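# Hang ball-filled basket level on stand's peg by cord

## Task

Lift the shallow basket by its cord loop and hang that loop over the stand's peg so the basket sits as level as possible; the task fails unless every ball is still inside the basket at the end.

## Robot and tools

Robot: two arms, left_arm and right_arm, each ending in a two-finger gripper. In the scene frame the origin sits at table-top height midway between the nominal arm bases, +z points up, +x points out over the table, and left_arm is on the +y side (image left/right does not match arm names). Calibrated bases: left_arm about (+0.023, +0.348, +0.042) m, right_arm about (-0.008, -0.324, +0.004) m, each turned only slightly about z. A camera stand is fixed to the floor behind the arms. Each gripper's fingers point along its own +z axis and separate along its own y axis; end_effector_position is the spot between the finger pads, just short of the tips.

Row layout (shared by execute_actions and move): one flat list of 14 numbers, each in [-1, 1]. First seven are left_arm: dx, dy, dz, rx, ry, rz, opening; next seven are right_arm in the same order. Both arms always appear, even if one is idle. dx..rz are an offset, not a pose: a displacement measured from that arm's current Hand target, along the Hand target's own axes (not scene axes). Scale: 1.0 equals 0.6 m for dx/dy/dz and 180 degrees for rotation; rx, ry, rz form one rotation vector. All six at 0 means re-command the present Hand target. Opening is absolute: +1 fully open (pad gap ~87 mm), +0.5 ~69 mm, 0 ~43 mm, -0.5 ~18 mm, -1 closed. Writing 0 for opening is a real command, so resend the current opening to leave a gripper unchanged.

execute_actions(actions, cameras): actions is a list of actions; each action is a list of up to 15 rows, one per 1/30 s control step. If fewer than 15 rows are given, the last row is held for the remaining steps. Every row in an action is measured from the Hand target at that action's start, and each new action or call starts from the then-current Hand target, so repeating an offset keeps moving further. cameras: list of names, ["all"], or [] for none; images come by default only for an empty actions list. An unknown name invalidates the call.

move(target, speed, blend, opening_speed, blocking, cameras): straight-line paths for both grippers. target is one 14-number row or a list of up to 15 rows; every row is an offset from the same starting Hand targets, not chained. speed: path top speed in m/s, 0.002 to 2.9, default 0.25 (rotation capped at twice that in rad/s); one value or one per target. blend: corner rounding in metres for lists, 0 means stop at each waypoint. opening_speed: rate of opening change per second on the -1..+1 scale, at least 0.2. blocking=false returns after about 0.5 s while motion continues. Whole move is capped at 10 s. Paths do not avoid obstacles or the other arm. Result adds a "move:" line with the ending (done, off_target, moving, held, fault) and limits (paced = command clipped, held = steps withheld).

wait(seconds 0 to 10, cameras): arms hold their last command; a running move keeps going. stop(cameras): brakes a running move. zoom_image(camera, region): camera is cam_high, cam_low, cam_left_wrist or cam_right_wrist; region [x0, y0, x1, y1] in pixels of that camera's latest image, origin top-left, at most 504 wide and tall. finished_scene(scene): pass the current scene's number; irreversible; the hung basket must stay put without the robot.

Results: end_effector_position (m) and end_effector_quat_wxyz in the scene frame; Hand target (last commanded pose after clipping; next offsets start here); Tool commands; grip_measured on the opening scale (Joint positions give the gripper on a 0 closed to 1 open scale); joint velocities (may be omitted when all are at noise level); joint torques (signed toward increasing joint angle, include gravity, first three wrap at ±28 N m); step readings of end_effector_position for action calls only. Reported pose may be off by a few cm, more when stretched out.

Behaviour to expect: the controller limits commanded orientation to within 40 degrees of the measured one per step. Friction and gravity leave grippers short, low or tilted, especially at long reach; check pose after each move and correct, sending the missing distance as an offset if needed. Small moves may not happen or may drift sideways. Avoid paths near an arm's own base (shoulder posture can flip). An arm blocked by something keeps pushing until commanded back past the gripper.

Gripping: at first contact, command about 0.04 below the grip_measured reading for a firm hold, less for lighter. Fast closing squeezes harder. Never let a gripper close on the other arm's fingers.

Avoid: arms or grippers touching each other, fast impacts with fixed or heavy objects, dropping or releasing moving parts, letting anything fall or leave the table, spilling balls, strain on wrist camera cables, hard pushes. Loose objects may get nudged now and then. Motor heat builds when holding loads, reaching far, or pushing against unreachable targets: a MOTOR HOT line appears at 75 °C, at 90 °C the arm folds and idles, at 100 °C it goes limp. Joint ranges (rad): waist -2.618..3.054, shoulder 0..3.142, elbow 0..3.142 (straight at 2.901), wrist pitch -1.571..1.571, wrist yaw -1.571..1.571, wrist roll -2.094..2.094.

Cameras: cam_high (overhead), cam_low (front side), cam_left_wrist, cam_right_wrist, all 896x504; calibration may be slightly off, wrist images can lag while moving.

Each tool is called as name(argument=value, ...), one argument or row to a line, values as JSON.

## Session

execute_actions(
  actions=[],
)

Scene clock: 0.00 s.
left_arm: end_effector_position=(+0.3515, +0.2853, +0.2308) grip_measured=+1.000 end_effector_quat_wxyz=(+0.563, -0.097, +0.818, -0.070) | right_arm: end_effector_position=(+0.3744, -0.1864, +0.2193) grip_measured=+1.000 end_effector_quat_wxyz=(+0.503, +0.062, +0.827, +0.244)
Joint positions: left_arm=[-0.318 0.948 0.665 -0.095 -0.258 -0.342 1] | right_arm=[0.267 1.26 0.933 -0.061 -0.121 0.478 1]
Joint velocities: within noise
Joint torques (N m): no reading
Heat: left arm: 23 °C; right arm: 24 °C.
Hand target: left_arm +0.3535, +0.2848, +0.2388; +0.571, -0.098, +0.812, -0.073 | right_arm +0.3748, -0.1863, +0.2239; +0.506, +0.062, +0.824, +0.245
Tool commands: left_gripper/opening=+1.0 right_gripper/opening=+1.0
camera_calibration:
cam_left_wrist: T_world_to_cam=[[0.0840941, -0.970352, 0.226594, 0.190655], [-0.935233, -0.15534, -0.318132, 0.471058], [0.343899, -0.185166, -0.920569, 0.289604], [0, 0, 0, 1]] pos_world=[0.324922, 0.311801, 0.373258]
cam_right_wrist: T_world_to_cam=[[0.145058, -0.875239, -0.461427, -0.1187], [-0.971726, -0.0382133, -0.232997, 0.427826], [0.186296, 0.482179, -0.856036, 0.351293], [0, 0, 0, 1]] pos_world=[0.367504, -0.256929, 0.34563]

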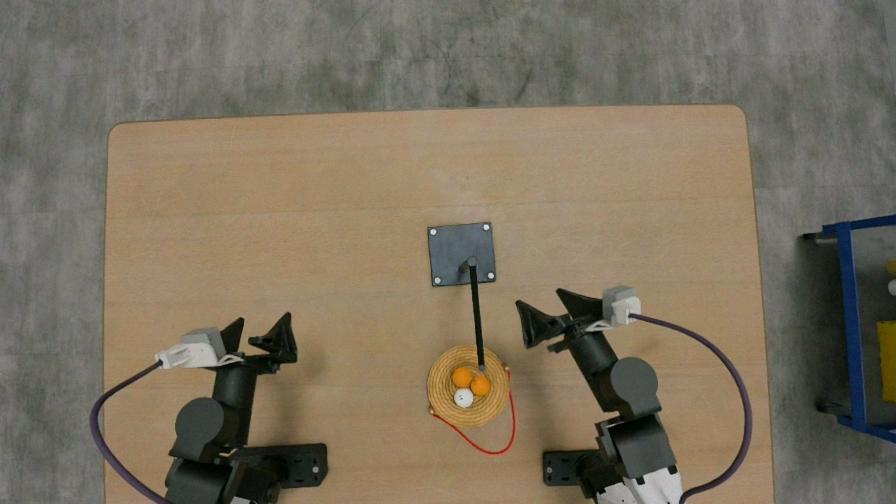

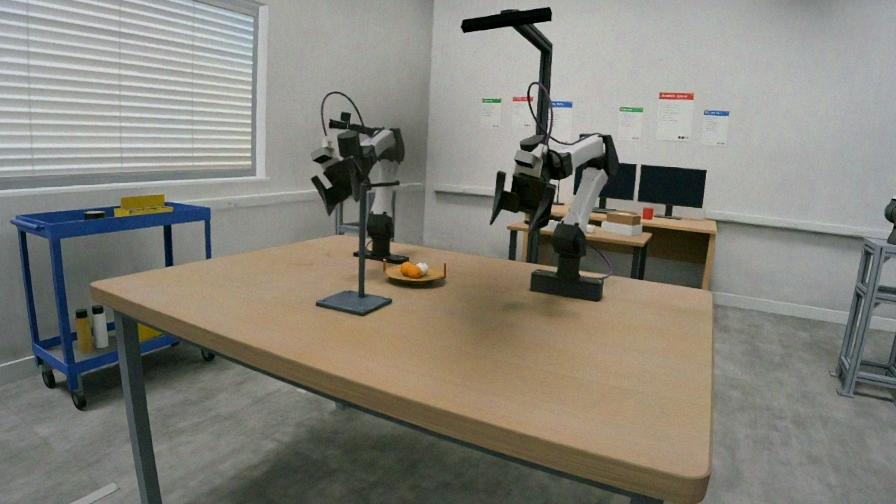

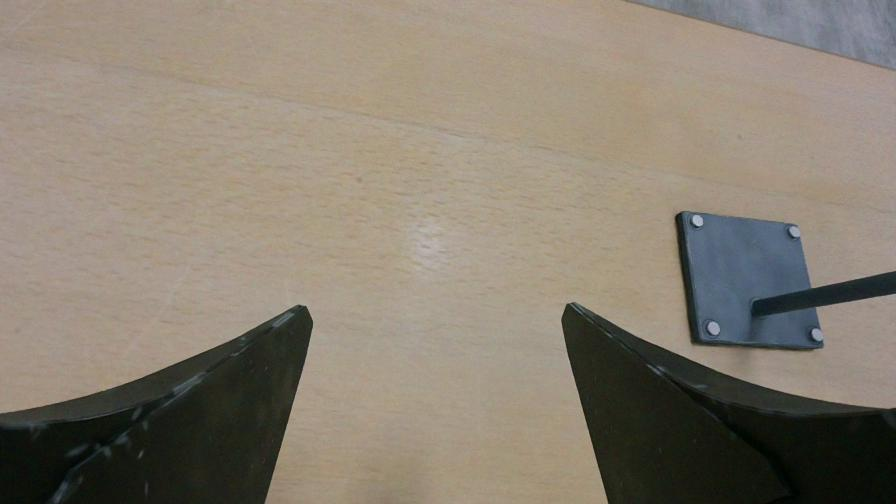

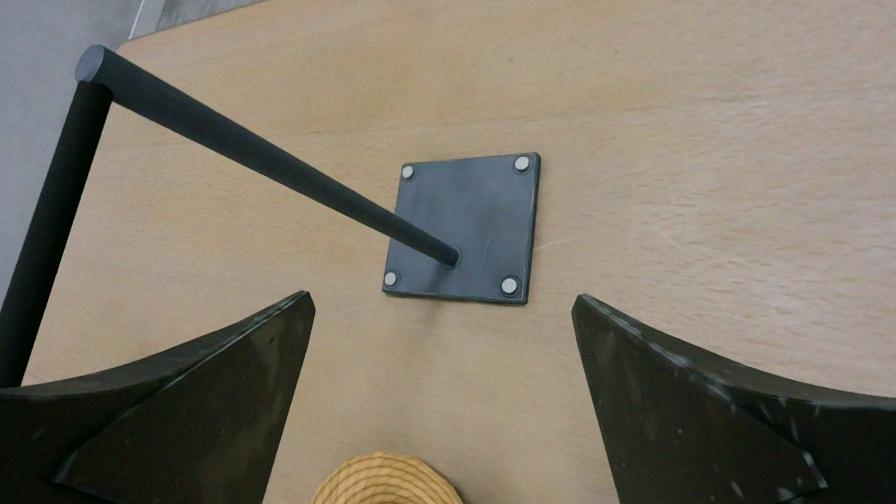

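zoom_image(
  camera="cam_high",
  region=[400, 210, 560, 470],
)

zoom_image(
  camera="cam_low",
  region=[300, 140, 500, 320],
)

Scaled by 1.938 from the camera's 896x504 image, which has a finer 1280x720 frame.

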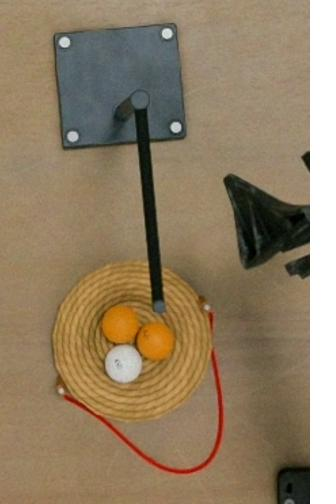

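Scaled by 2.520 from the camera's 896x504 image, which has a finer 1280x720 frame.

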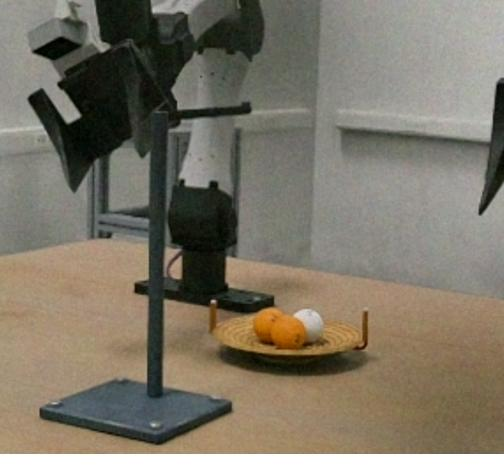

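move(
  target=[0,0,0,0,0,0,1,-0.163,-0.415,-0.305,0.201,-0.117,0.092,1],
  speed=0.3,
)

move(
  target=[0.533,-0.62,-0.431,0.122,0.390,0.304,0.2,0,0,0,0,0,0,0],
  speed=0.3,
  cameras=["all"],
)

Scene clock: 5.33 s.
left_arm: end_effector_position=(+0.3515, +0.2853, +0.2308) grip_measured=+1.000 end_effector_quat_wxyz=(+0.563, -0.097, +0.818, -0.070) | right_arm: end_effector_position=(+0.2973, -0.4988, +0.2456) grip_measured=+1.000 end_effector_quat_wxyz=(+0.557, +0.381, +0.738, +0.031)
Joint positions: left_arm=[-0.318 0.948 0.665 -0.095 -0.258 -0.342 1] | right_arm=[-0.672 1.055 0.924 -0.27 -0.25 0.428 1]
Joint torques (N m): left_arm=[-0.16 -2.26 6.82 2.11 -0.1 -0.13] | right_arm=[-0.53 -2.25 10.91 1.81 -0.08 0.02]
Heat: left arm: 23 °C; right arm: 26 °C.
Hand target: left_arm +0.3535, +0.2848, +0.2388; +0.571, -0.098, +0.812, -0.073 | right_arm +0.3000, -0.5003, +0.2535; +0.562, +0.373, +0.738, +0.033
Off the commanded pose: left_arm 0.008 m, 1 deg | right_arm 0.008 m, 1 deg.
move: done

Scene clock: 8.80 s.
left_arm: end_effector_position=(+0.0333, -0.1503, +0.1192) grip_measured=+0.200 end_effector_quat_wxyz=(+0.039, +0.403, +0.911, -0.074) | right_arm: end_effector_position=(+0.2974, -0.4988, +0.2456) grip_measured=+0.000 end_effector_quat_wxyz=(+0.557, +0.381, +0.738, +0.031)
Joint positions: left_arm=[-1.533 2.669 2.817 -1.551 0 -0.664 0.6] | right_arm=[-0.672 1.055 0.924 -0.27 -0.25 0.427 0.5]
Joint torques (N m): left_arm=[-0.02 -12.12 6.35 0.69 -0.03 -0.03] | right_arm=[-0.51 -2.25 10.89 1.8 -0.09 0.02]
Heat: left arm: 24 °C; right arm: 27 °C.
Hand target: left_arm +0.0329, -0.1517, +0.1194; +0.000, +0.418, +0.909, +0.001 | right_arm +0.3000, -0.5003, +0.2535; +0.562, +0.373, +0.738, +0.033
Off the commanded pose: left_arm 0.001 m, 10 deg | right_arm 0.008 m, 1 deg.
joint sent to its limit (left arm) — joint 4 (wrist pitch), lower limit. The joint targets are off in orientation, not in position.
move: off_target (left_arm)
camera_calibration:
cam_left_wrist: T_world_to_cam=[[-0.737152, -0.668095, 0.10127, -0.0922751], [-0.45009, 0.597243, 0.663867, 0.0502286], [-0.504009, 0.443791, -0.740962, 0.317039], [0, 0, 0, 1]] pos_world=[0.114377, -0.232346, 0.210913]
cam_right_wrist: T_world_to_cam=[[-0.527472, -0.711287, -0.46459, -0.0863598], [-0.704531, 0.671822, -0.228672, 0.620759], [0.474773, 0.2067, -0.855491, 0.31549], [0, 0, 0, 1]] pos_world=[0.242005, -0.543678, 0.371727]

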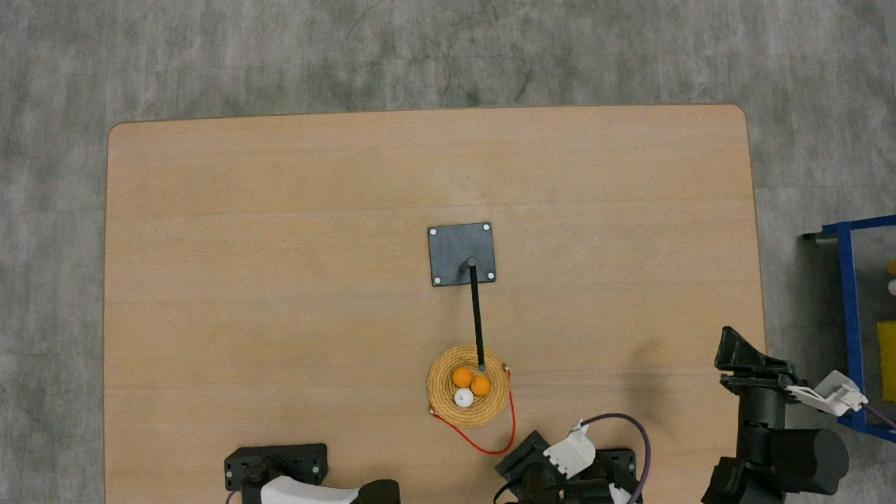

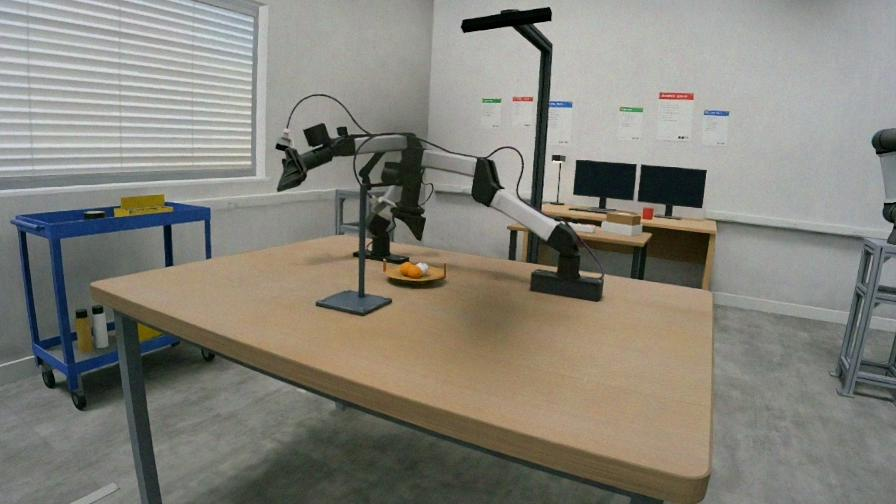

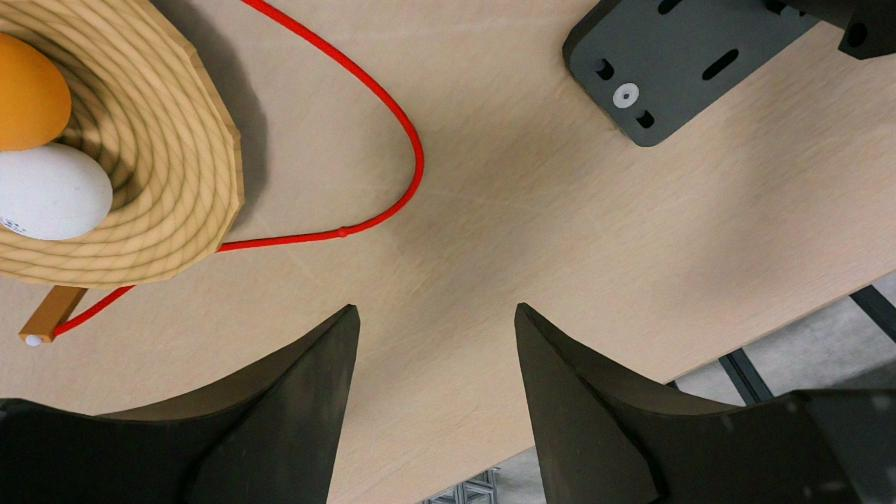

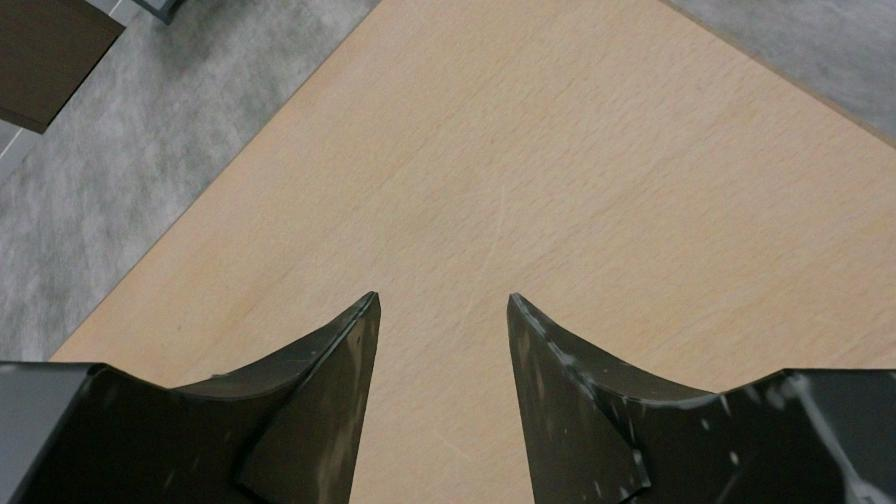

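zoom_image(
  camera="cam_left_wrist",
  region=[200, 0, 560, 360],
)

zoom_image(
  camera="cam_high",
  region=[410, 330, 550, 490],
)

Scaled by 1.400 from the camera's 896x504 image, which has a finer 1280x720 frame.

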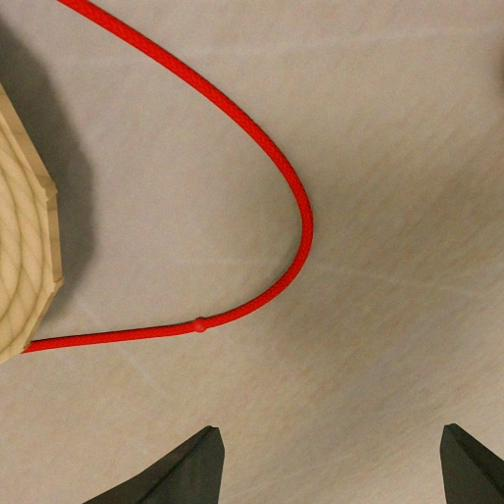

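Scaled by 3.150 from the camera's 896x504 image, which has a finer 1280x720 frame.

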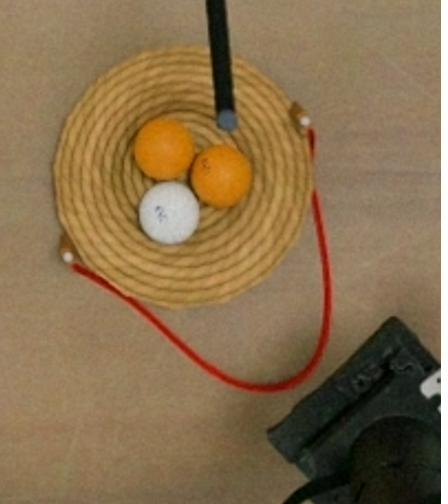

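move(
  target=[0,0,0.11,0,0,0,0.2,0,0,0,0,0,0,0],
  speed=0.15,
  cameras=["cam_left_wrist","cam_high"],
)

Scene clock: 10.43 s.
left_arm: end_effector_position=(+0.0330, -0.1443, +0.0538) grip_measured=+0.200 end_effector_quat_wxyz=(+0.010, +0.408, +0.913, -0.020) | right_arm: end_effector_position=(+0.2974, -0.4988, +0.2456) grip_measured=+0.000 end_effector_quat_wxyz=(+0.557, +0.381, +0.738, +0.031)
Joint positions: left_arm=[-1.533 2.82 2.844 -1.551 0.001 -0.656 0.6] | right_arm=[-0.672 1.055 0.924 -0.27 -0.25 0.427 0.5]
Joint torques (N m): left_arm=[-0.36 -12.67 6.35 0.68 -0.08 0] | right_arm=[-0.53 -2.28 10.89 1.82 -0.1 0.02]
Heat: left arm: 24 °C; right arm: 27 °C.
Hand target: left_arm +0.0329, -0.1517, +0.0535; +0.000, +0.418, +0.909, +0.001 | right_arm +0.3000, -0.5003, +0.2535; +0.562, +0.373, +0.738, +0.033
Off the commanded pose: left_arm 0.007 m, 3 deg | right_arm 0.008 m, 1 deg.
elbow stopped short (left arm): the move would have taken joint 3 (elbow) straighter than the controller allows.
move: off_target (left_arm)
camera_calibration:
cam_left_wrist: T_world_to_cam=[[-0.742002, -0.66993, 0.0250362, -0.0779125], [-0.439374, 0.51417, 0.7366, 0.0736394], [-0.506343, 0.535558, -0.675865, 0.275562], [0, 0, 0, 1]] pos_world=[0.114073, -0.237639, 0.133951]
Images, in order (width x height): cam_high 896x504, cam_left_wrist 896x504.

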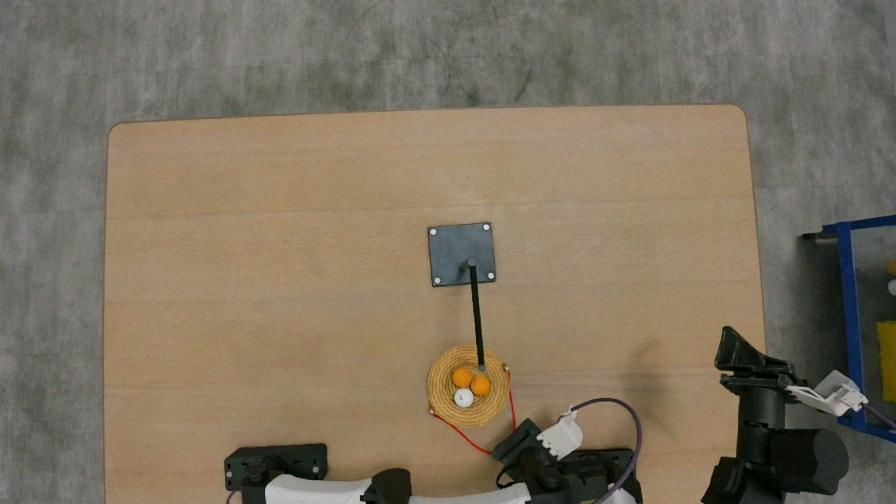

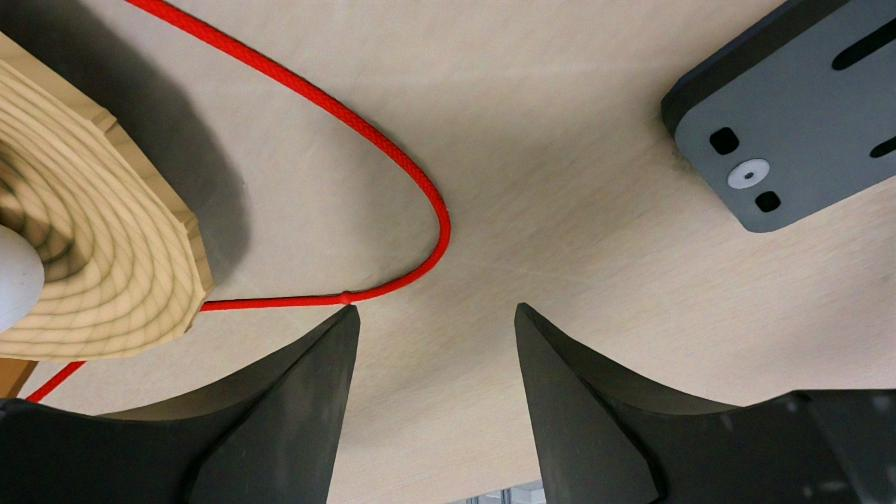

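move(
  target=[0.0015,0.006,0.045,0,-0.083,0,0.2,0,0,0,0,0,0,0],
  speed=0.1,
  cameras=["cam_left_wrist"],
)

Scene clock: 12.50 s.
left_arm: end_effector_position=(+0.0340, -0.1284, +0.0206) grip_measured=+0.200 end_effector_quat_wxyz=(+0.086, +0.423, +0.902, -0.018) | right_arm: end_effector_position=(+0.2974, -0.4988, +0.2456) grip_measured=+0.000 end_effector_quat_wxyz=(+0.557, +0.381, +0.738, +0.031)
Joint positions: left_arm=[-1.58 2.505 2.114 -1.07 -0.137 -0.659 0.6] | right_arm=[-0.672 1.055 0.924 -0.27 -0.25 0.427 0.5]
Joint torques (N m): left_arm=[-0.85 -14.23 3.97 1.48 -0.4 -0.35] | right_arm=[-0.53 -2.26 10.89 1.81 -0.09 0.02]
Heat: left arm: 25 °C; right arm: 28 °C.
Hand target: left_arm +0.0352, -0.1486, +0.0264; +0.118, +0.414, +0.901, -0.054 | right_arm +0.3000, -0.5003, +0.2535; +0.562, +0.373, +0.738, +0.033
Off the commanded pose: left_arm 0.021 m, 6 deg | right_arm 0.008 m, 1 deg.
move: off_target (left_arm)
camera_calibration:
cam_left_wrist: T_world_to_cam=[[-0.762463, -0.645687, -0.0416931, -0.0604585], [-0.518288, 0.570908, 0.636743, 0.1024], [-0.387334, 0.507102, -0.769948, 0.239213], [0, 0, 0, 1]] pos_world=[0.0996304, -0.218803, 0.116458]
Images, in order (width x height): cam_left_wrist 896x504.

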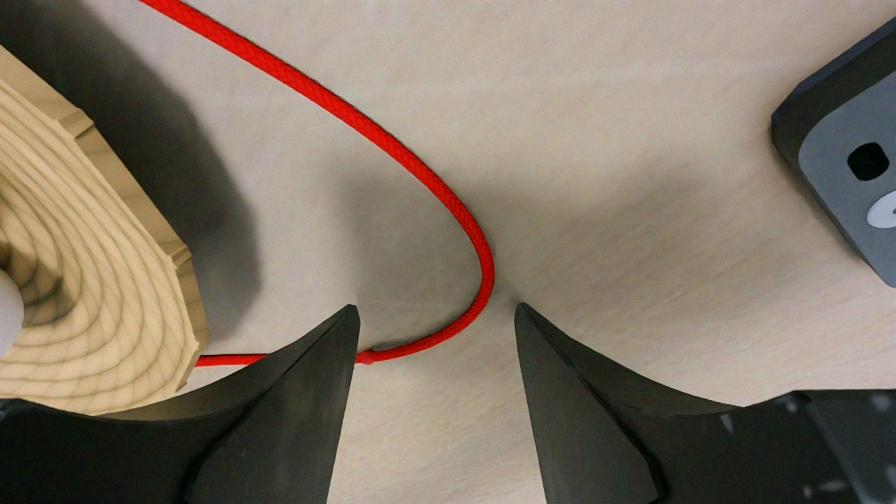

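move(
  target=[-0.028,-0.02,0.0075,0,0,0,0.2,0,0,0,0,0,0,0],
  speed=0.1,
  cameras=["cam_left_wrist"],
)

Scene clock: 13.77 s.
left_arm: end_effector_position=(+0.0376, -0.1668, +0.0285) grip_measured=+0.200 end_effector_quat_wxyz=(+0.113, +0.417, +0.900, -0.056) | right_arm: end_effector_position=(+0.2974, -0.4988, +0.2456) grip_measured=+0.000 end_effector_quat_wxyz=(+0.557, +0.381, +0.738, +0.031)
Joint positions: left_arm=[-1.58 2.588 2.299 -1.078 -0.152 -0.661 0.6] | right_arm=[-0.672 1.055 0.924 -0.27 -0.25 0.427 0.5]
Joint torques (N m): left_arm=[-0.49 -11.71 6.95 0.8 -0.26 -0.27] | right_arm=[-0.51 -2.25 10.89 1.81 -0.1 0.02]
Heat: left arm: 26 °C; right arm: 28 °C.
Hand target: left_arm +0.0374, -0.1696, +0.0263; +0.118, +0.414, +0.901, -0.054 | right_arm +0.3000, -0.5003, +0.2535; +0.562, +0.373, +0.738, +0.033
Off the commanded pose: left_arm 0.004 m, 1 deg | right_arm 0.008 m, 1 deg.
move: done
camera_calibration:
cam_left_wrist: T_world_to_cam=[[-0.759904, -0.650012, 0.00557555, -0.0843955], [-0.530605, 0.625219, 0.572329, 0.132517], [-0.375506, 0.431956, -0.820005, 0.254694], [0, 0, 0, 1]] pos_world=[0.101821, -0.247727, 0.133478]
Images, in order (width x height): cam_left_wrist 896x504.

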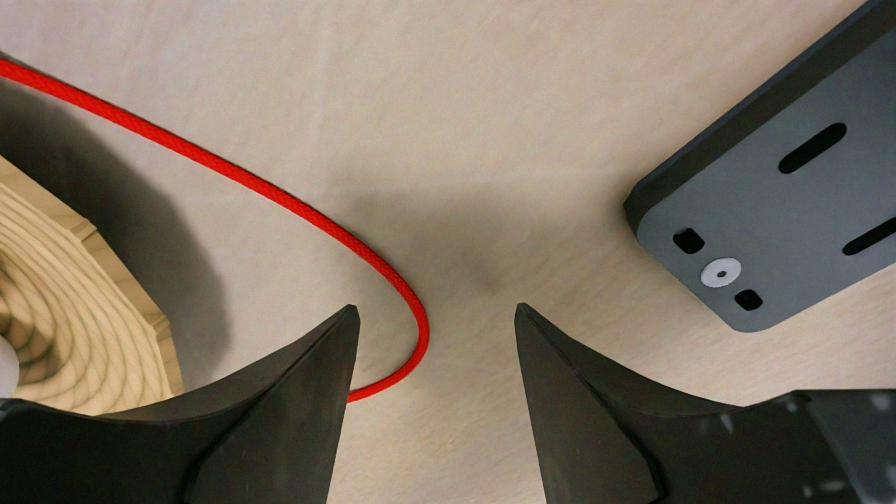

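move(
  target=[0.029,0.0147,0.013,0,0,0,0.2,0,0,0,0,0,0,0],
  speed=0.05,
  cameras=["cam_left_wrist"],
)

Scene clock: 14.83 s.
left_arm: end_effector_position=(+0.0383, -0.1601, +0.0204) grip_measured=+0.200 end_effector_quat_wxyz=(+0.120, +0.412, +0.901, -0.066) | right_arm: end_effector_position=(+0.2974, -0.4988, +0.2456) grip_measured=+0.000 end_effector_quat_wxyz=(+0.557, +0.381, +0.738, +0.031)
Joint positions: left_arm=[-1.579 2.517 2.131 -0.958 -0.157 -0.668 0.6] | right_arm=[-0.672 1.055 0.924 -0.27 -0.25 0.427 0.5]
Joint torques (N m): left_arm=[-1.03 -12.94 3.22 0.87 -0.21 -0.25] | right_arm=[-0.53 -2.28 10.91 1.8 -0.09 0.01]
Heat: left arm: 26 °C; right arm: 28 °C.
Hand target: left_arm +0.0344, -0.1527, +0.0145; +0.118, +0.414, +0.901, -0.054 | right_arm +0.3000, -0.5003, +0.2535; +0.562, +0.373, +0.738, +0.033
Off the commanded pose: left_arm 0.010 m, 1 deg | right_arm 0.008 m, 1 deg.
move: done
camera_calibration:
cam_left_wrist: T_world_to_cam=[[-0.75438, -0.65618, 0.0184138, -0.0808228], [-0.538428, 0.634565, 0.554456, 0.135459], [-0.375508, 0.408356, -0.832009, 0.241976], [0, 0, 0, 1]] pos_world=[0.102827, -0.237804, 0.127708]
Images, in order (width x height): cam_left_wrist 896x504.

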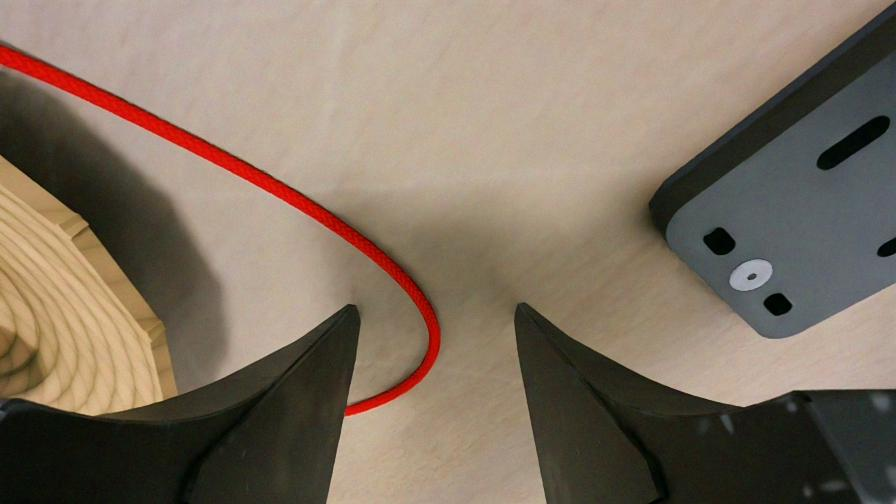

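move(
  target=[0.011,0.0065,0.011,0,0,0,0.2,0,0,0,0,0,0,0],
  speed=0.05,
  cameras=["cam_left_wrist"],
)

Scene clock: 18.00 s.
left_arm: end_effector_position=(+0.0398, -0.1595, +0.0200) grip_measured=+0.200 end_effector_quat_wxyz=(+0.130, +0.410, +0.900, -0.075) | right_arm: end_effector_position=(+0.2974, -0.4988, +0.2456) grip_measured=+0.000 end_effector_quat_wxyz=(+0.557, +0.381, +0.738, +0.031)
Joint positions: left_arm=[-1.579 2.482 2.062 -0.898 -0.166 -0.668 0.6] | right_arm=[-0.672 1.055 0.924 -0.27 -0.25 0.427 0.5]
Joint torques (N m): left_arm=[-1.03 -11.79 2.7 0.81 -0.12 -0.23] | right_arm=[-0.51 -2.28 10.92 1.81 -0.1 0.03]
Heat: left arm: 28 °C; right arm: 29 °C.
Hand target: left_arm +0.0343, -0.1465, +0.0063; +0.118, +0.414, +0.901, -0.054 | right_arm +0.3000, -0.5003, +0.2535; +0.562, +0.373, +0.738, +0.033
Off the commanded pose: left_arm 0.020 m, 3 deg | right_arm 0.008 m, 1 deg.
move: off_target (left_arm)
camera_calibration:
cam_left_wrist: T_world_to_cam=[[-0.753245, -0.657138, 0.0281196, -0.0796942], [-0.544749, 0.647237, 0.533228, 0.138859], [-0.368605, 0.386334, -0.845504, 0.238487], [0, 0, 0, 1]] pos_world=[0.103521, -0.23438, 0.12984]
Images, in order (width x height): cam_left_wrist 896x504.

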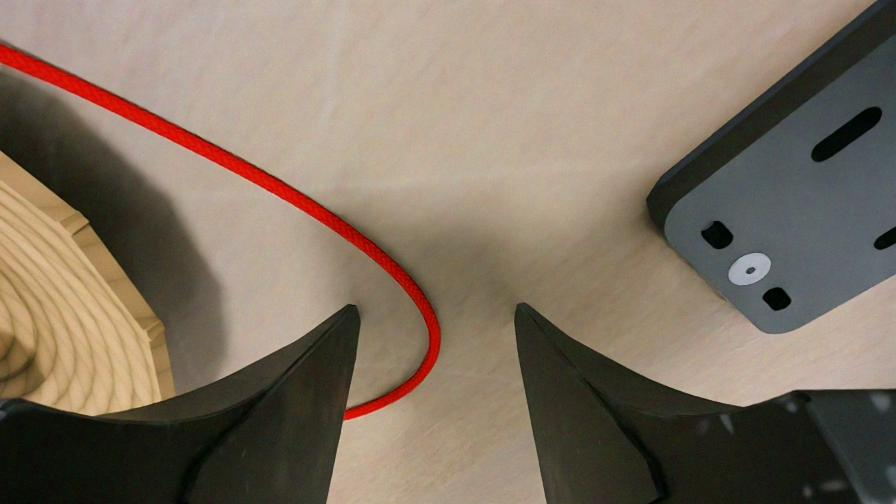

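move(
  target=[-0.006,0.0,-0.02,0,0,0,0.2,0,0,0,0,0,0,0],
  speed=0.05,
  cameras=["cam_left_wrist"],
)

Scene clock: 19.03 s.
left_arm: end_effector_position=(+0.0398, -0.1596, +0.0205) grip_measured=+0.200 end_effector_quat_wxyz=(+0.130, +0.410, +0.900, -0.075) | right_arm: end_effector_position=(+0.2974, -0.4988, +0.2456) grip_measured=+0.000 end_effector_quat_wxyz=(+0.557, +0.381, +0.738, +0.031)
Joint positions: left_arm=[-1.579 2.482 2.063 -0.899 -0.166 -0.668 0.6] | right_arm=[-0.672 1.055 0.924 -0.27 -0.25 0.427 0.5]
Joint torques (N m): left_arm=[-0.94 -12.6 4.96 0.45 -0.13 -0.22] | right_arm=[-0.51 -2.29 10.89 1.81 -0.09 0.02]
Heat: left arm: 29 °C; right arm: 29 °C.
Hand target: left_arm +0.0346, -0.1469, +0.0188; +0.118, +0.414, +0.901, -0.054 | right_arm +0.3000, -0.5003, +0.2535; +0.562, +0.373, +0.738, +0.033
Off the commanded pose: left_arm 0.014 m, 3 deg | right_arm 0.008 m, 1 deg.
move: off_target (left_arm)
camera_calibration:
cam_left_wrist: T_world_to_cam=[[-0.753249, -0.657124, 0.0283543, -0.0798007], [-0.544758, 0.647443, 0.53297, 0.138739], [-0.368585, 0.386013, -0.845659, 0.238892], [0, 0, 0, 1]] pos_world=[0.103521, -0.23448, 0.13034]
Images, in order (width x height): cam_left_wrist 896x504.

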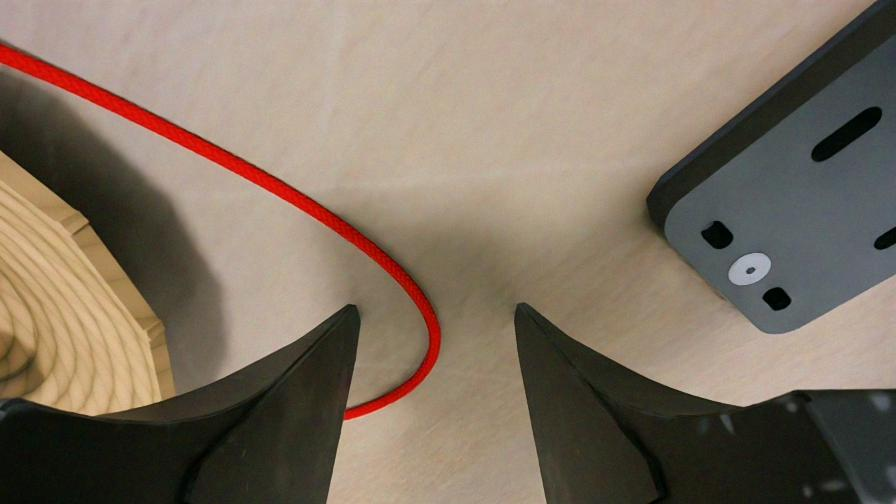

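move(
  target=[0.01,0.01,-0.02,0,0,0,0.2,0,0,0,0,0,0,0],
  speed=0.05,
  cameras=["cam_left_wrist"],
)

Scene clock: 19.93 s.
left_arm: end_effector_position=(+0.0375, -0.1482, +0.0207) grip_measured=+0.200 end_effector_quat_wxyz=(+0.124, +0.411, +0.901, -0.067) | right_arm: end_effector_position=(+0.2974, -0.4988, +0.2456) grip_measured=+0.000 end_effector_quat_wxyz=(+0.557, +0.381, +0.738, +0.031)
Joint positions: left_arm=[-1.582 2.451 2.011 -0.899 -0.164 -0.672 0.6] | right_arm=[-0.672 1.055 0.924 -0.27 -0.25 0.427 0.5]
Joint torques (N m): left_arm=[-0.73 -14.68 3.66 0.48 -0.17 -0.16] | right_arm=[-0.53 -2.26 10.92 1.81 -0.09 0.02]
Heat: left arm: 29 °C; right arm: 29 °C.
Hand target: left_arm +0.0334, -0.1363, +0.0290; +0.118, +0.414, +0.901, -0.054 | right_arm +0.3000, -0.5003, +0.2535; +0.562, +0.373, +0.738, +0.033
Off the commanded pose: left_arm 0.015 m, 2 deg | right_arm 0.008 m, 1 deg.
move: off_target (left_arm)
camera_calibration:
cam_left_wrist: T_world_to_cam=[[-0.752923, -0.657885, 0.0171303, -0.0739085], [-0.542968, 0.635693, 0.548708, 0.127829], [-0.371877, 0.403834, -0.835839, 0.236276], [0, 0, 0, 1]] pos_world=[0.101625, -0.2253, 0.128614]
Images, in order (width x height): cam_left_wrist 896x504.

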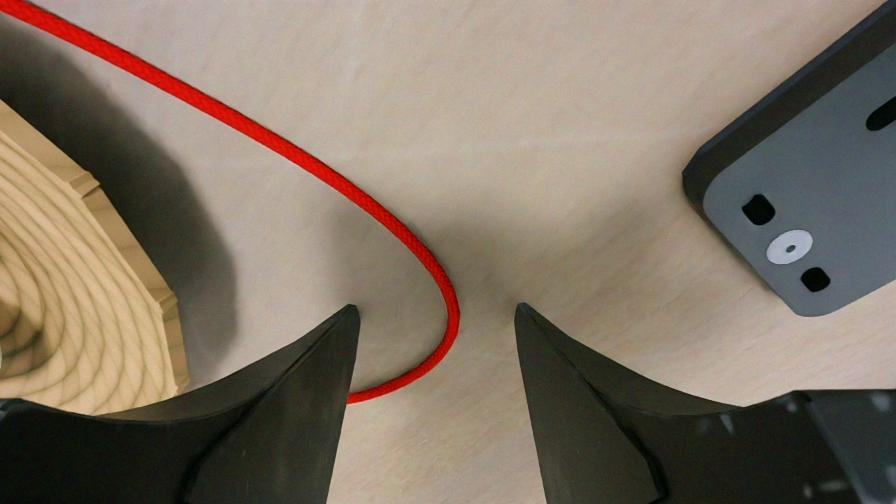

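move(
  target=[0.004,0.0,0.032,0,0,0,0.2,0,0,0,0,0,0,0],
  speed=0.05,
  cameras=["cam_left_wrist"],
)

Scene clock: 20.80 s.
left_arm: end_effector_position=(+0.0374, -0.1480, +0.0198) grip_measured=+0.200 end_effector_quat_wxyz=(+0.125, +0.411, +0.901, -0.070) | right_arm: end_effector_position=(+0.2974, -0.4988, +0.2456) grip_measured=+0.000 end_effector_quat_wxyz=(+0.557, +0.381, +0.738, +0.031)
Joint positions: left_arm=[-1.582 2.444 1.992 -0.882 -0.163 -0.672 0.6] | right_arm=[-0.672 1.055 0.924 -0.27 -0.25 0.427 0.5]
Joint torques (N m): left_arm=[-0.55 -11.96 2.89 0.89 -0.17 -0.15] | right_arm=[-0.55 -2.28 10.89 1.81 -0.1 0.02]
Heat: left arm: 29 °C; right arm: 29 °C.
Hand target: left_arm +0.0352, -0.1382, +0.0097; +0.118, +0.414, +0.901, -0.054 | right_arm +0.3000, -0.5003, +0.2535; +0.562, +0.373, +0.738, +0.033
Off the commanded pose: left_arm 0.014 m, 2 deg | right_arm 0.008 m, 1 deg.
move: off_target (left_arm)
camera_calibration:
cam_left_wrist: T_world_to_cam=[[-0.752923, -0.657755, 0.0215674, -0.0739204], [-0.54283, 0.639232, 0.544718, 0.128706], [-0.372078, 0.398424, -0.838342, 0.234673], [0, 0, 0, 1]] pos_world=[0.101526, -0.224394, 0.128222]
Images, in order (width x height): cam_left_wrist 896x504.

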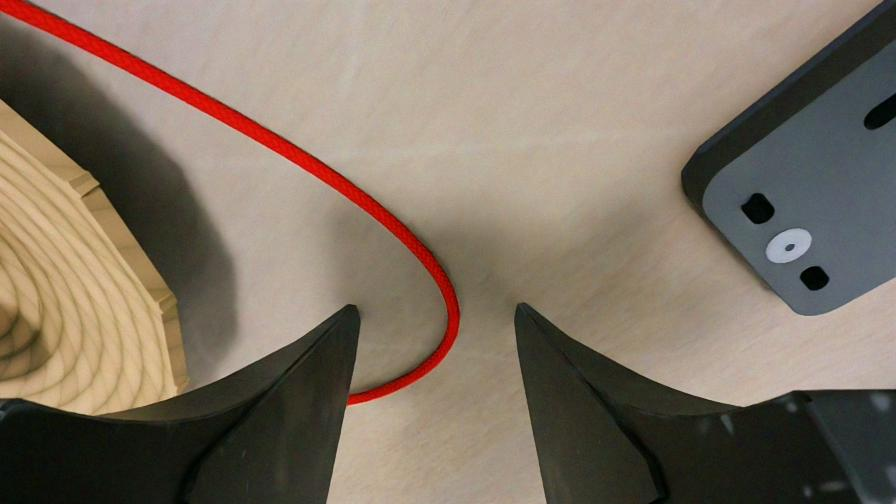

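move(
  target=[0,0,-0.012,0,0,0,-0.97,0,0,0,0,0,0,0],
  speed=0.05,
  opening_speed=0.8,
  cameras=["cam_left_wrist"],
)

Scene clock: 22.53 s.
left_arm: end_effector_position=(+0.0368, -0.1475, +0.0201) grip_measured=-0.906 end_effector_quat_wxyz=(+0.123, +0.411, +0.901, -0.069) | right_arm: end_effector_position=(+0.2974, -0.4988, +0.2456) grip_measured=+0.000 end_effector_quat_wxyz=(+0.557, +0.381, +0.738, +0.031)
Joint positions: left_arm=[-1.582 2.443 1.992 -0.885 -0.16 -0.672 0.047] | right_arm=[-0.672 1.055 0.924 -0.27 -0.25 0.427 0.5]
Joint torques (N m): left_arm=[-0.8 -12.93 3.21 0.69 -0.21 -0.22] | right_arm=[-0.54 -2.26 10.89 1.81 -0.09 0.02]
Heat: left arm: 30 °C; right arm: 30 °C.
Hand target: left_arm +0.0339, -0.1368, +0.0168; +0.118, +0.414, +0.901, -0.054 | right_arm +0.3000, -0.5003, +0.2535; +0.562, +0.373, +0.738, +0.033
Off the commanded pose: left_arm 0.012 m, 2 deg | right_arm 0.008 m, 1 deg.
move: off_target (left_arm)
camera_calibration:
cam_left_wrist: T_world_to_cam=[[-0.753123, -0.657487, 0.0227394, -0.074016], [-0.540884, 0.638496, 0.54751, 0.12769], [-0.374499, 0.400043, -0.83649, 0.234728], [0, 0, 0, 1]] pos_world=[0.101228, -0.224095, 0.128119]
Images, in order (width x height): cam_left_wrist 896x504.

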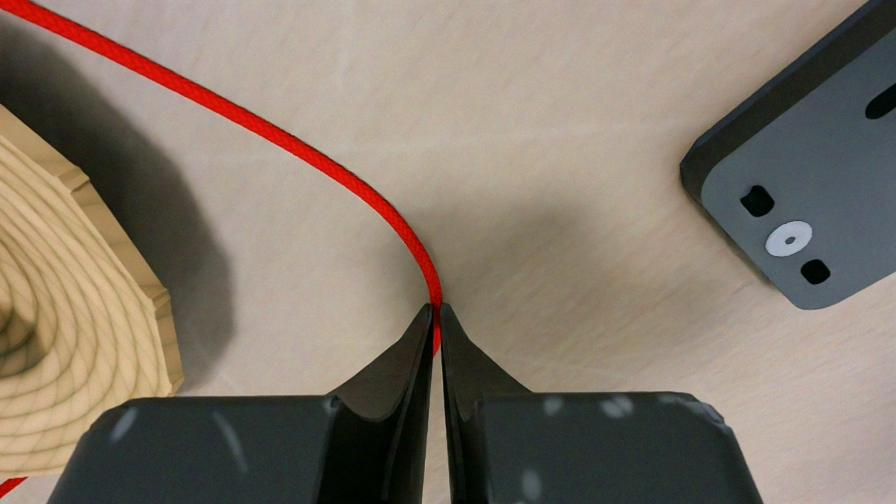

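move(
  target=[
    [-0.066,0.041,-0.126,0,0,0,-0.97,0,0,0,0,0,0,0],
    [-0.1125,0.1255,-0.234,0.01,0,0.036,-0.97,0,0,0,0,0,0,0],
    [-0.163,0.238,-0.289,0.0194,0,0.0725,-0.97,0,0,0,0,0,0,0],
  ],
  speed=0.08,
  blend=0.02,
  cameras=["all"],
)

Scene clock: 27.00 s.
left_arm: end_effector_position=(+0.1744, -0.0817, +0.1962) grip_measured=-0.906 end_effector_quat_wxyz=(+0.105, +0.514, +0.850, -0.058) | right_arm: end_effector_position=(+0.2974, -0.4988, +0.2456) grip_measured=+0.000 end_effector_quat_wxyz=(+0.557, +0.381, +0.738, +0.031)
Joint positions: left_arm=[-1.27 2.381 2.598 -1.552 -0.043 -0.142 0.047] | right_arm=[-0.672 1.055 0.924 -0.27 -0.25 0.427 0.5]
Joint torques (N m): left_arm=[0.14 -13.22 6.11 0.87 0.05 0.03] | right_arm=[-0.51 -2.28 10.91 1.8 -0.09 0.02]
Heat: left arm: 33 °C; right arm: 30 °C.
Hand target: left_arm +0.1746, -0.0818, +0.2097; +0.111, +0.517, +0.846, -0.067 | right_arm +0.3000, -0.5003, +0.2535; +0.562, +0.373, +0.738, +0.033
Off the commanded pose: left_arm 0.013 m, 1 deg | right_arm 0.008 m, 1 deg.
joint sent to its limit (left arm) — joint 4 (wrist pitch), lower limit. The joint targets still meet the commanded pose.
move: off_target (left_arm)
camera_calibration:
cam_left_wrist: T_world_to_cam=[[-0.882268, -0.470645, -0.00978, 0.113061], [-0.387399, 0.7141, 0.583081, 0.0360357], [-0.26744, 0.518222, -0.812355, 0.393497], [0, 0, 0, 1]] pos_world=[0.218947, -0.176441, 0.299753]
cam_right_wrist: T_world_to_cam=[[-0.527472, -0.711287, -0.46459, -0.0863598], [-0.704531, 0.671822, -0.228672, 0.620759], [0.474773, 0.2067, -0.855491, 0.31549], [0, 0, 0, 1]] pos_world=[0.242005, -0.543678, 0.371727]

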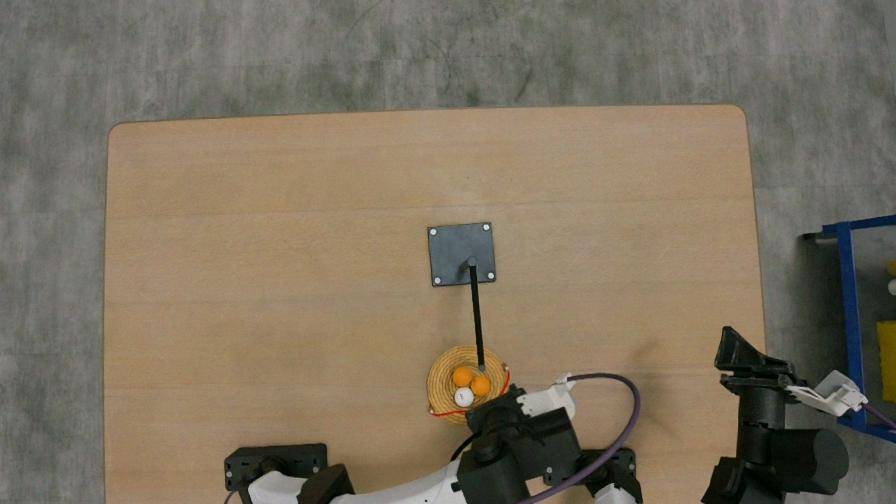

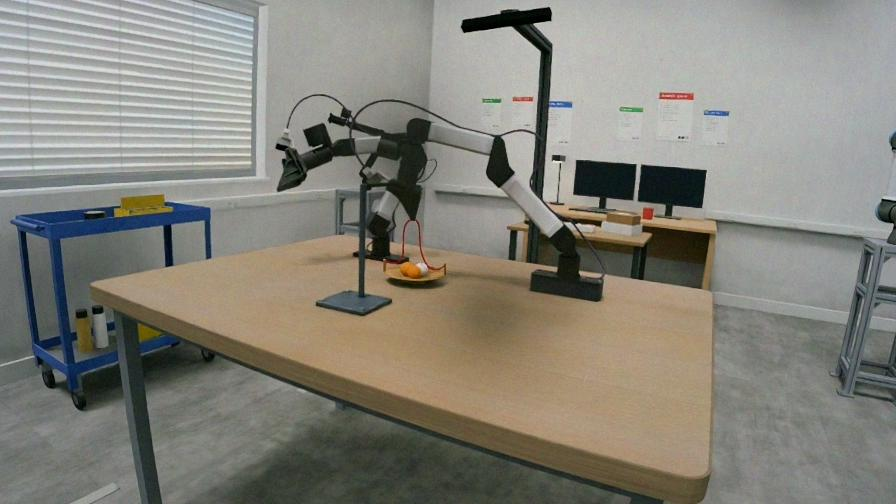

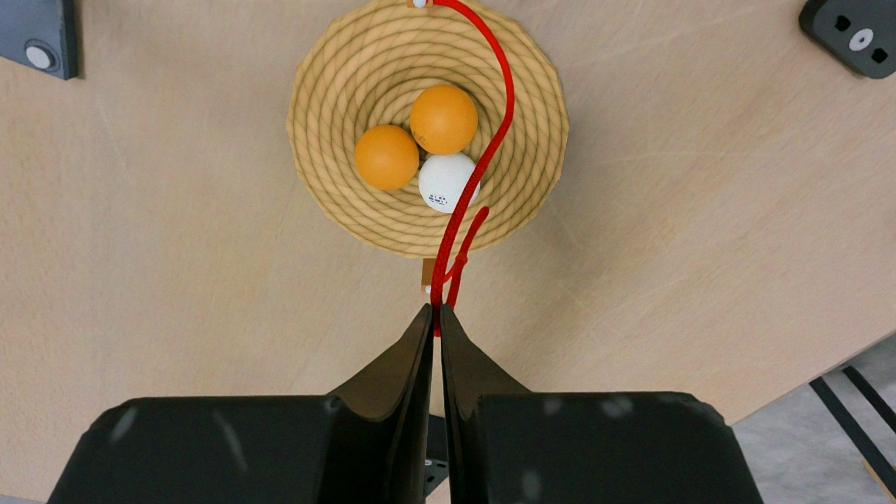

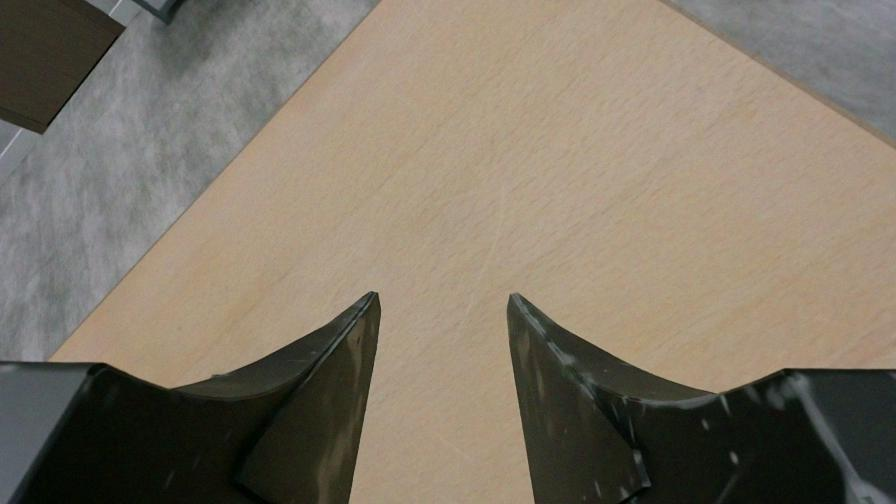

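zoom_image(
  camera="cam_low",
  region=[340, 160, 480, 300],
)

Scaled by 3.600 from the camera's 896x504 image, which has a finer 1280x720 frame.

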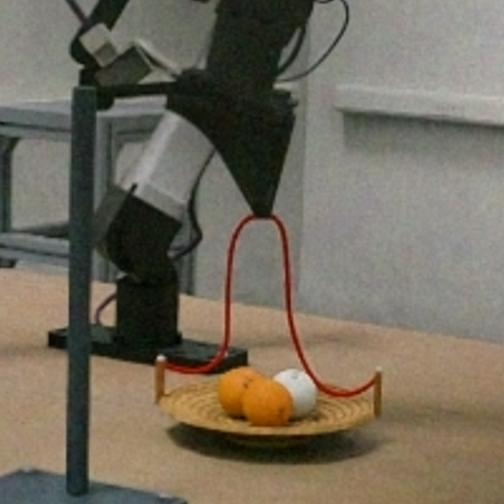

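move(
  target=[-0.028,0.009,-0.0873,0,0,0,-0.97,0,0,0,0,0,0,0],
  speed=0.05,
  cameras=["cam_low","cam_left_wrist"],
)

zoom_image(
  camera="cam_low",
  region=[340, 130, 480, 300],
)

Scene clock: 28.83 s.
left_arm: end_effector_position=(+0.1792, -0.0853, +0.2361) grip_measured=-0.906 end_effector_quat_wxyz=(+0.150, +0.511, +0.841, -0.095) | right_arm: end_effector_position=(+0.2974, -0.4988, +0.2456) grip_measured=+0.000 end_effector_quat_wxyz=(+0.557, +0.381, +0.738, +0.031)
Joint positions: left_arm=[-1.263 2.329 2.667 -1.554 -0.039 -0.128 0.047] | right_arm=[-0.672 1.055 0.924 -0.27 -0.25 0.427 0.5]
Joint torques (N m): left_arm=[0.5 -15.05 6.17 1.07 0.05 -0.05] | right_arm=[-0.54 -2.26 10.89 1.81 -0.09 0.02]
Heat: left arm: 34 °C; right arm: 31 °C.
Hand target: left_arm +0.1805, -0.0819, +0.2646; +0.111, +0.517, +0.846, -0.067 | right_arm +0.3000, -0.5003, +0.2535; +0.562, +0.373, +0.738, +0.033
Off the commanded pose: left_arm 0.029 m, 6 deg | right_arm 0.008 m, 1 deg.
joint sent to its limit (left arm) — joint 4 (wrist pitch), lower limit. The joint targets are off in orientation, not in position.
move: off_target (left_arm)
camera_calibration:
cam_left_wrist: T_world_to_cam=[[-0.885848, -0.463923, 0.00700597, 0.11318], [-0.402852, 0.776551, 0.484436, 0.0487034], [-0.230181, 0.426314, -0.874799, 0.429316], [0, 0, 0, 1]] pos_world=[0.218701, -0.168337, 0.351179]
Images, in order (width x height): cam_low 896x504, cam_left_wrist 896x504.

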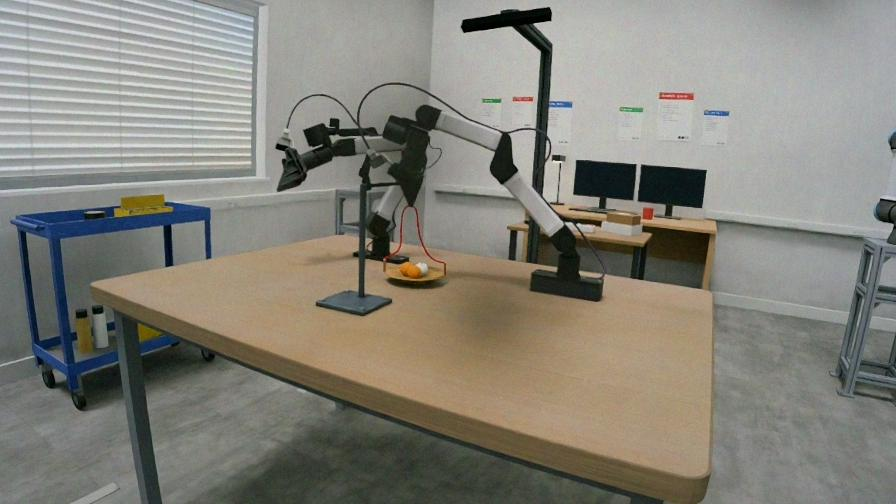

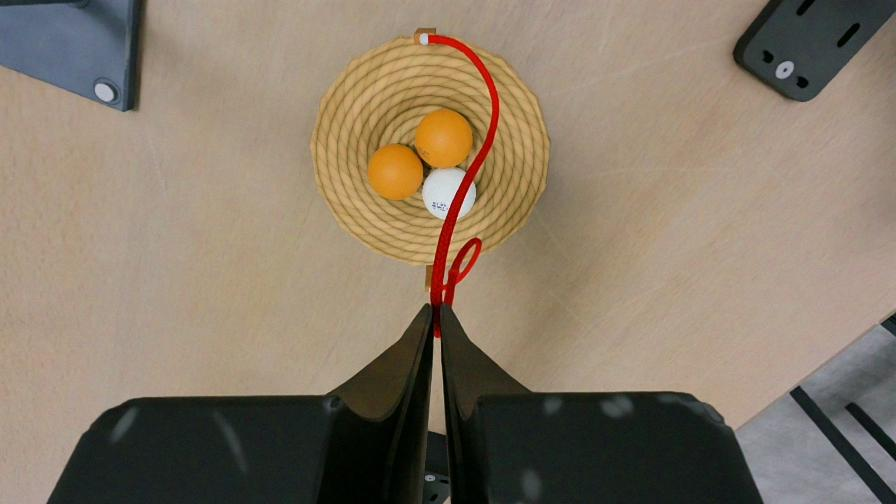

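Scaled by 2.965 from the camera's 896x504 image, which has a finer 1280x720 frame.

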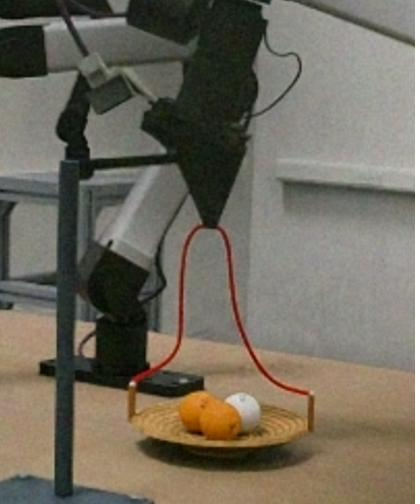

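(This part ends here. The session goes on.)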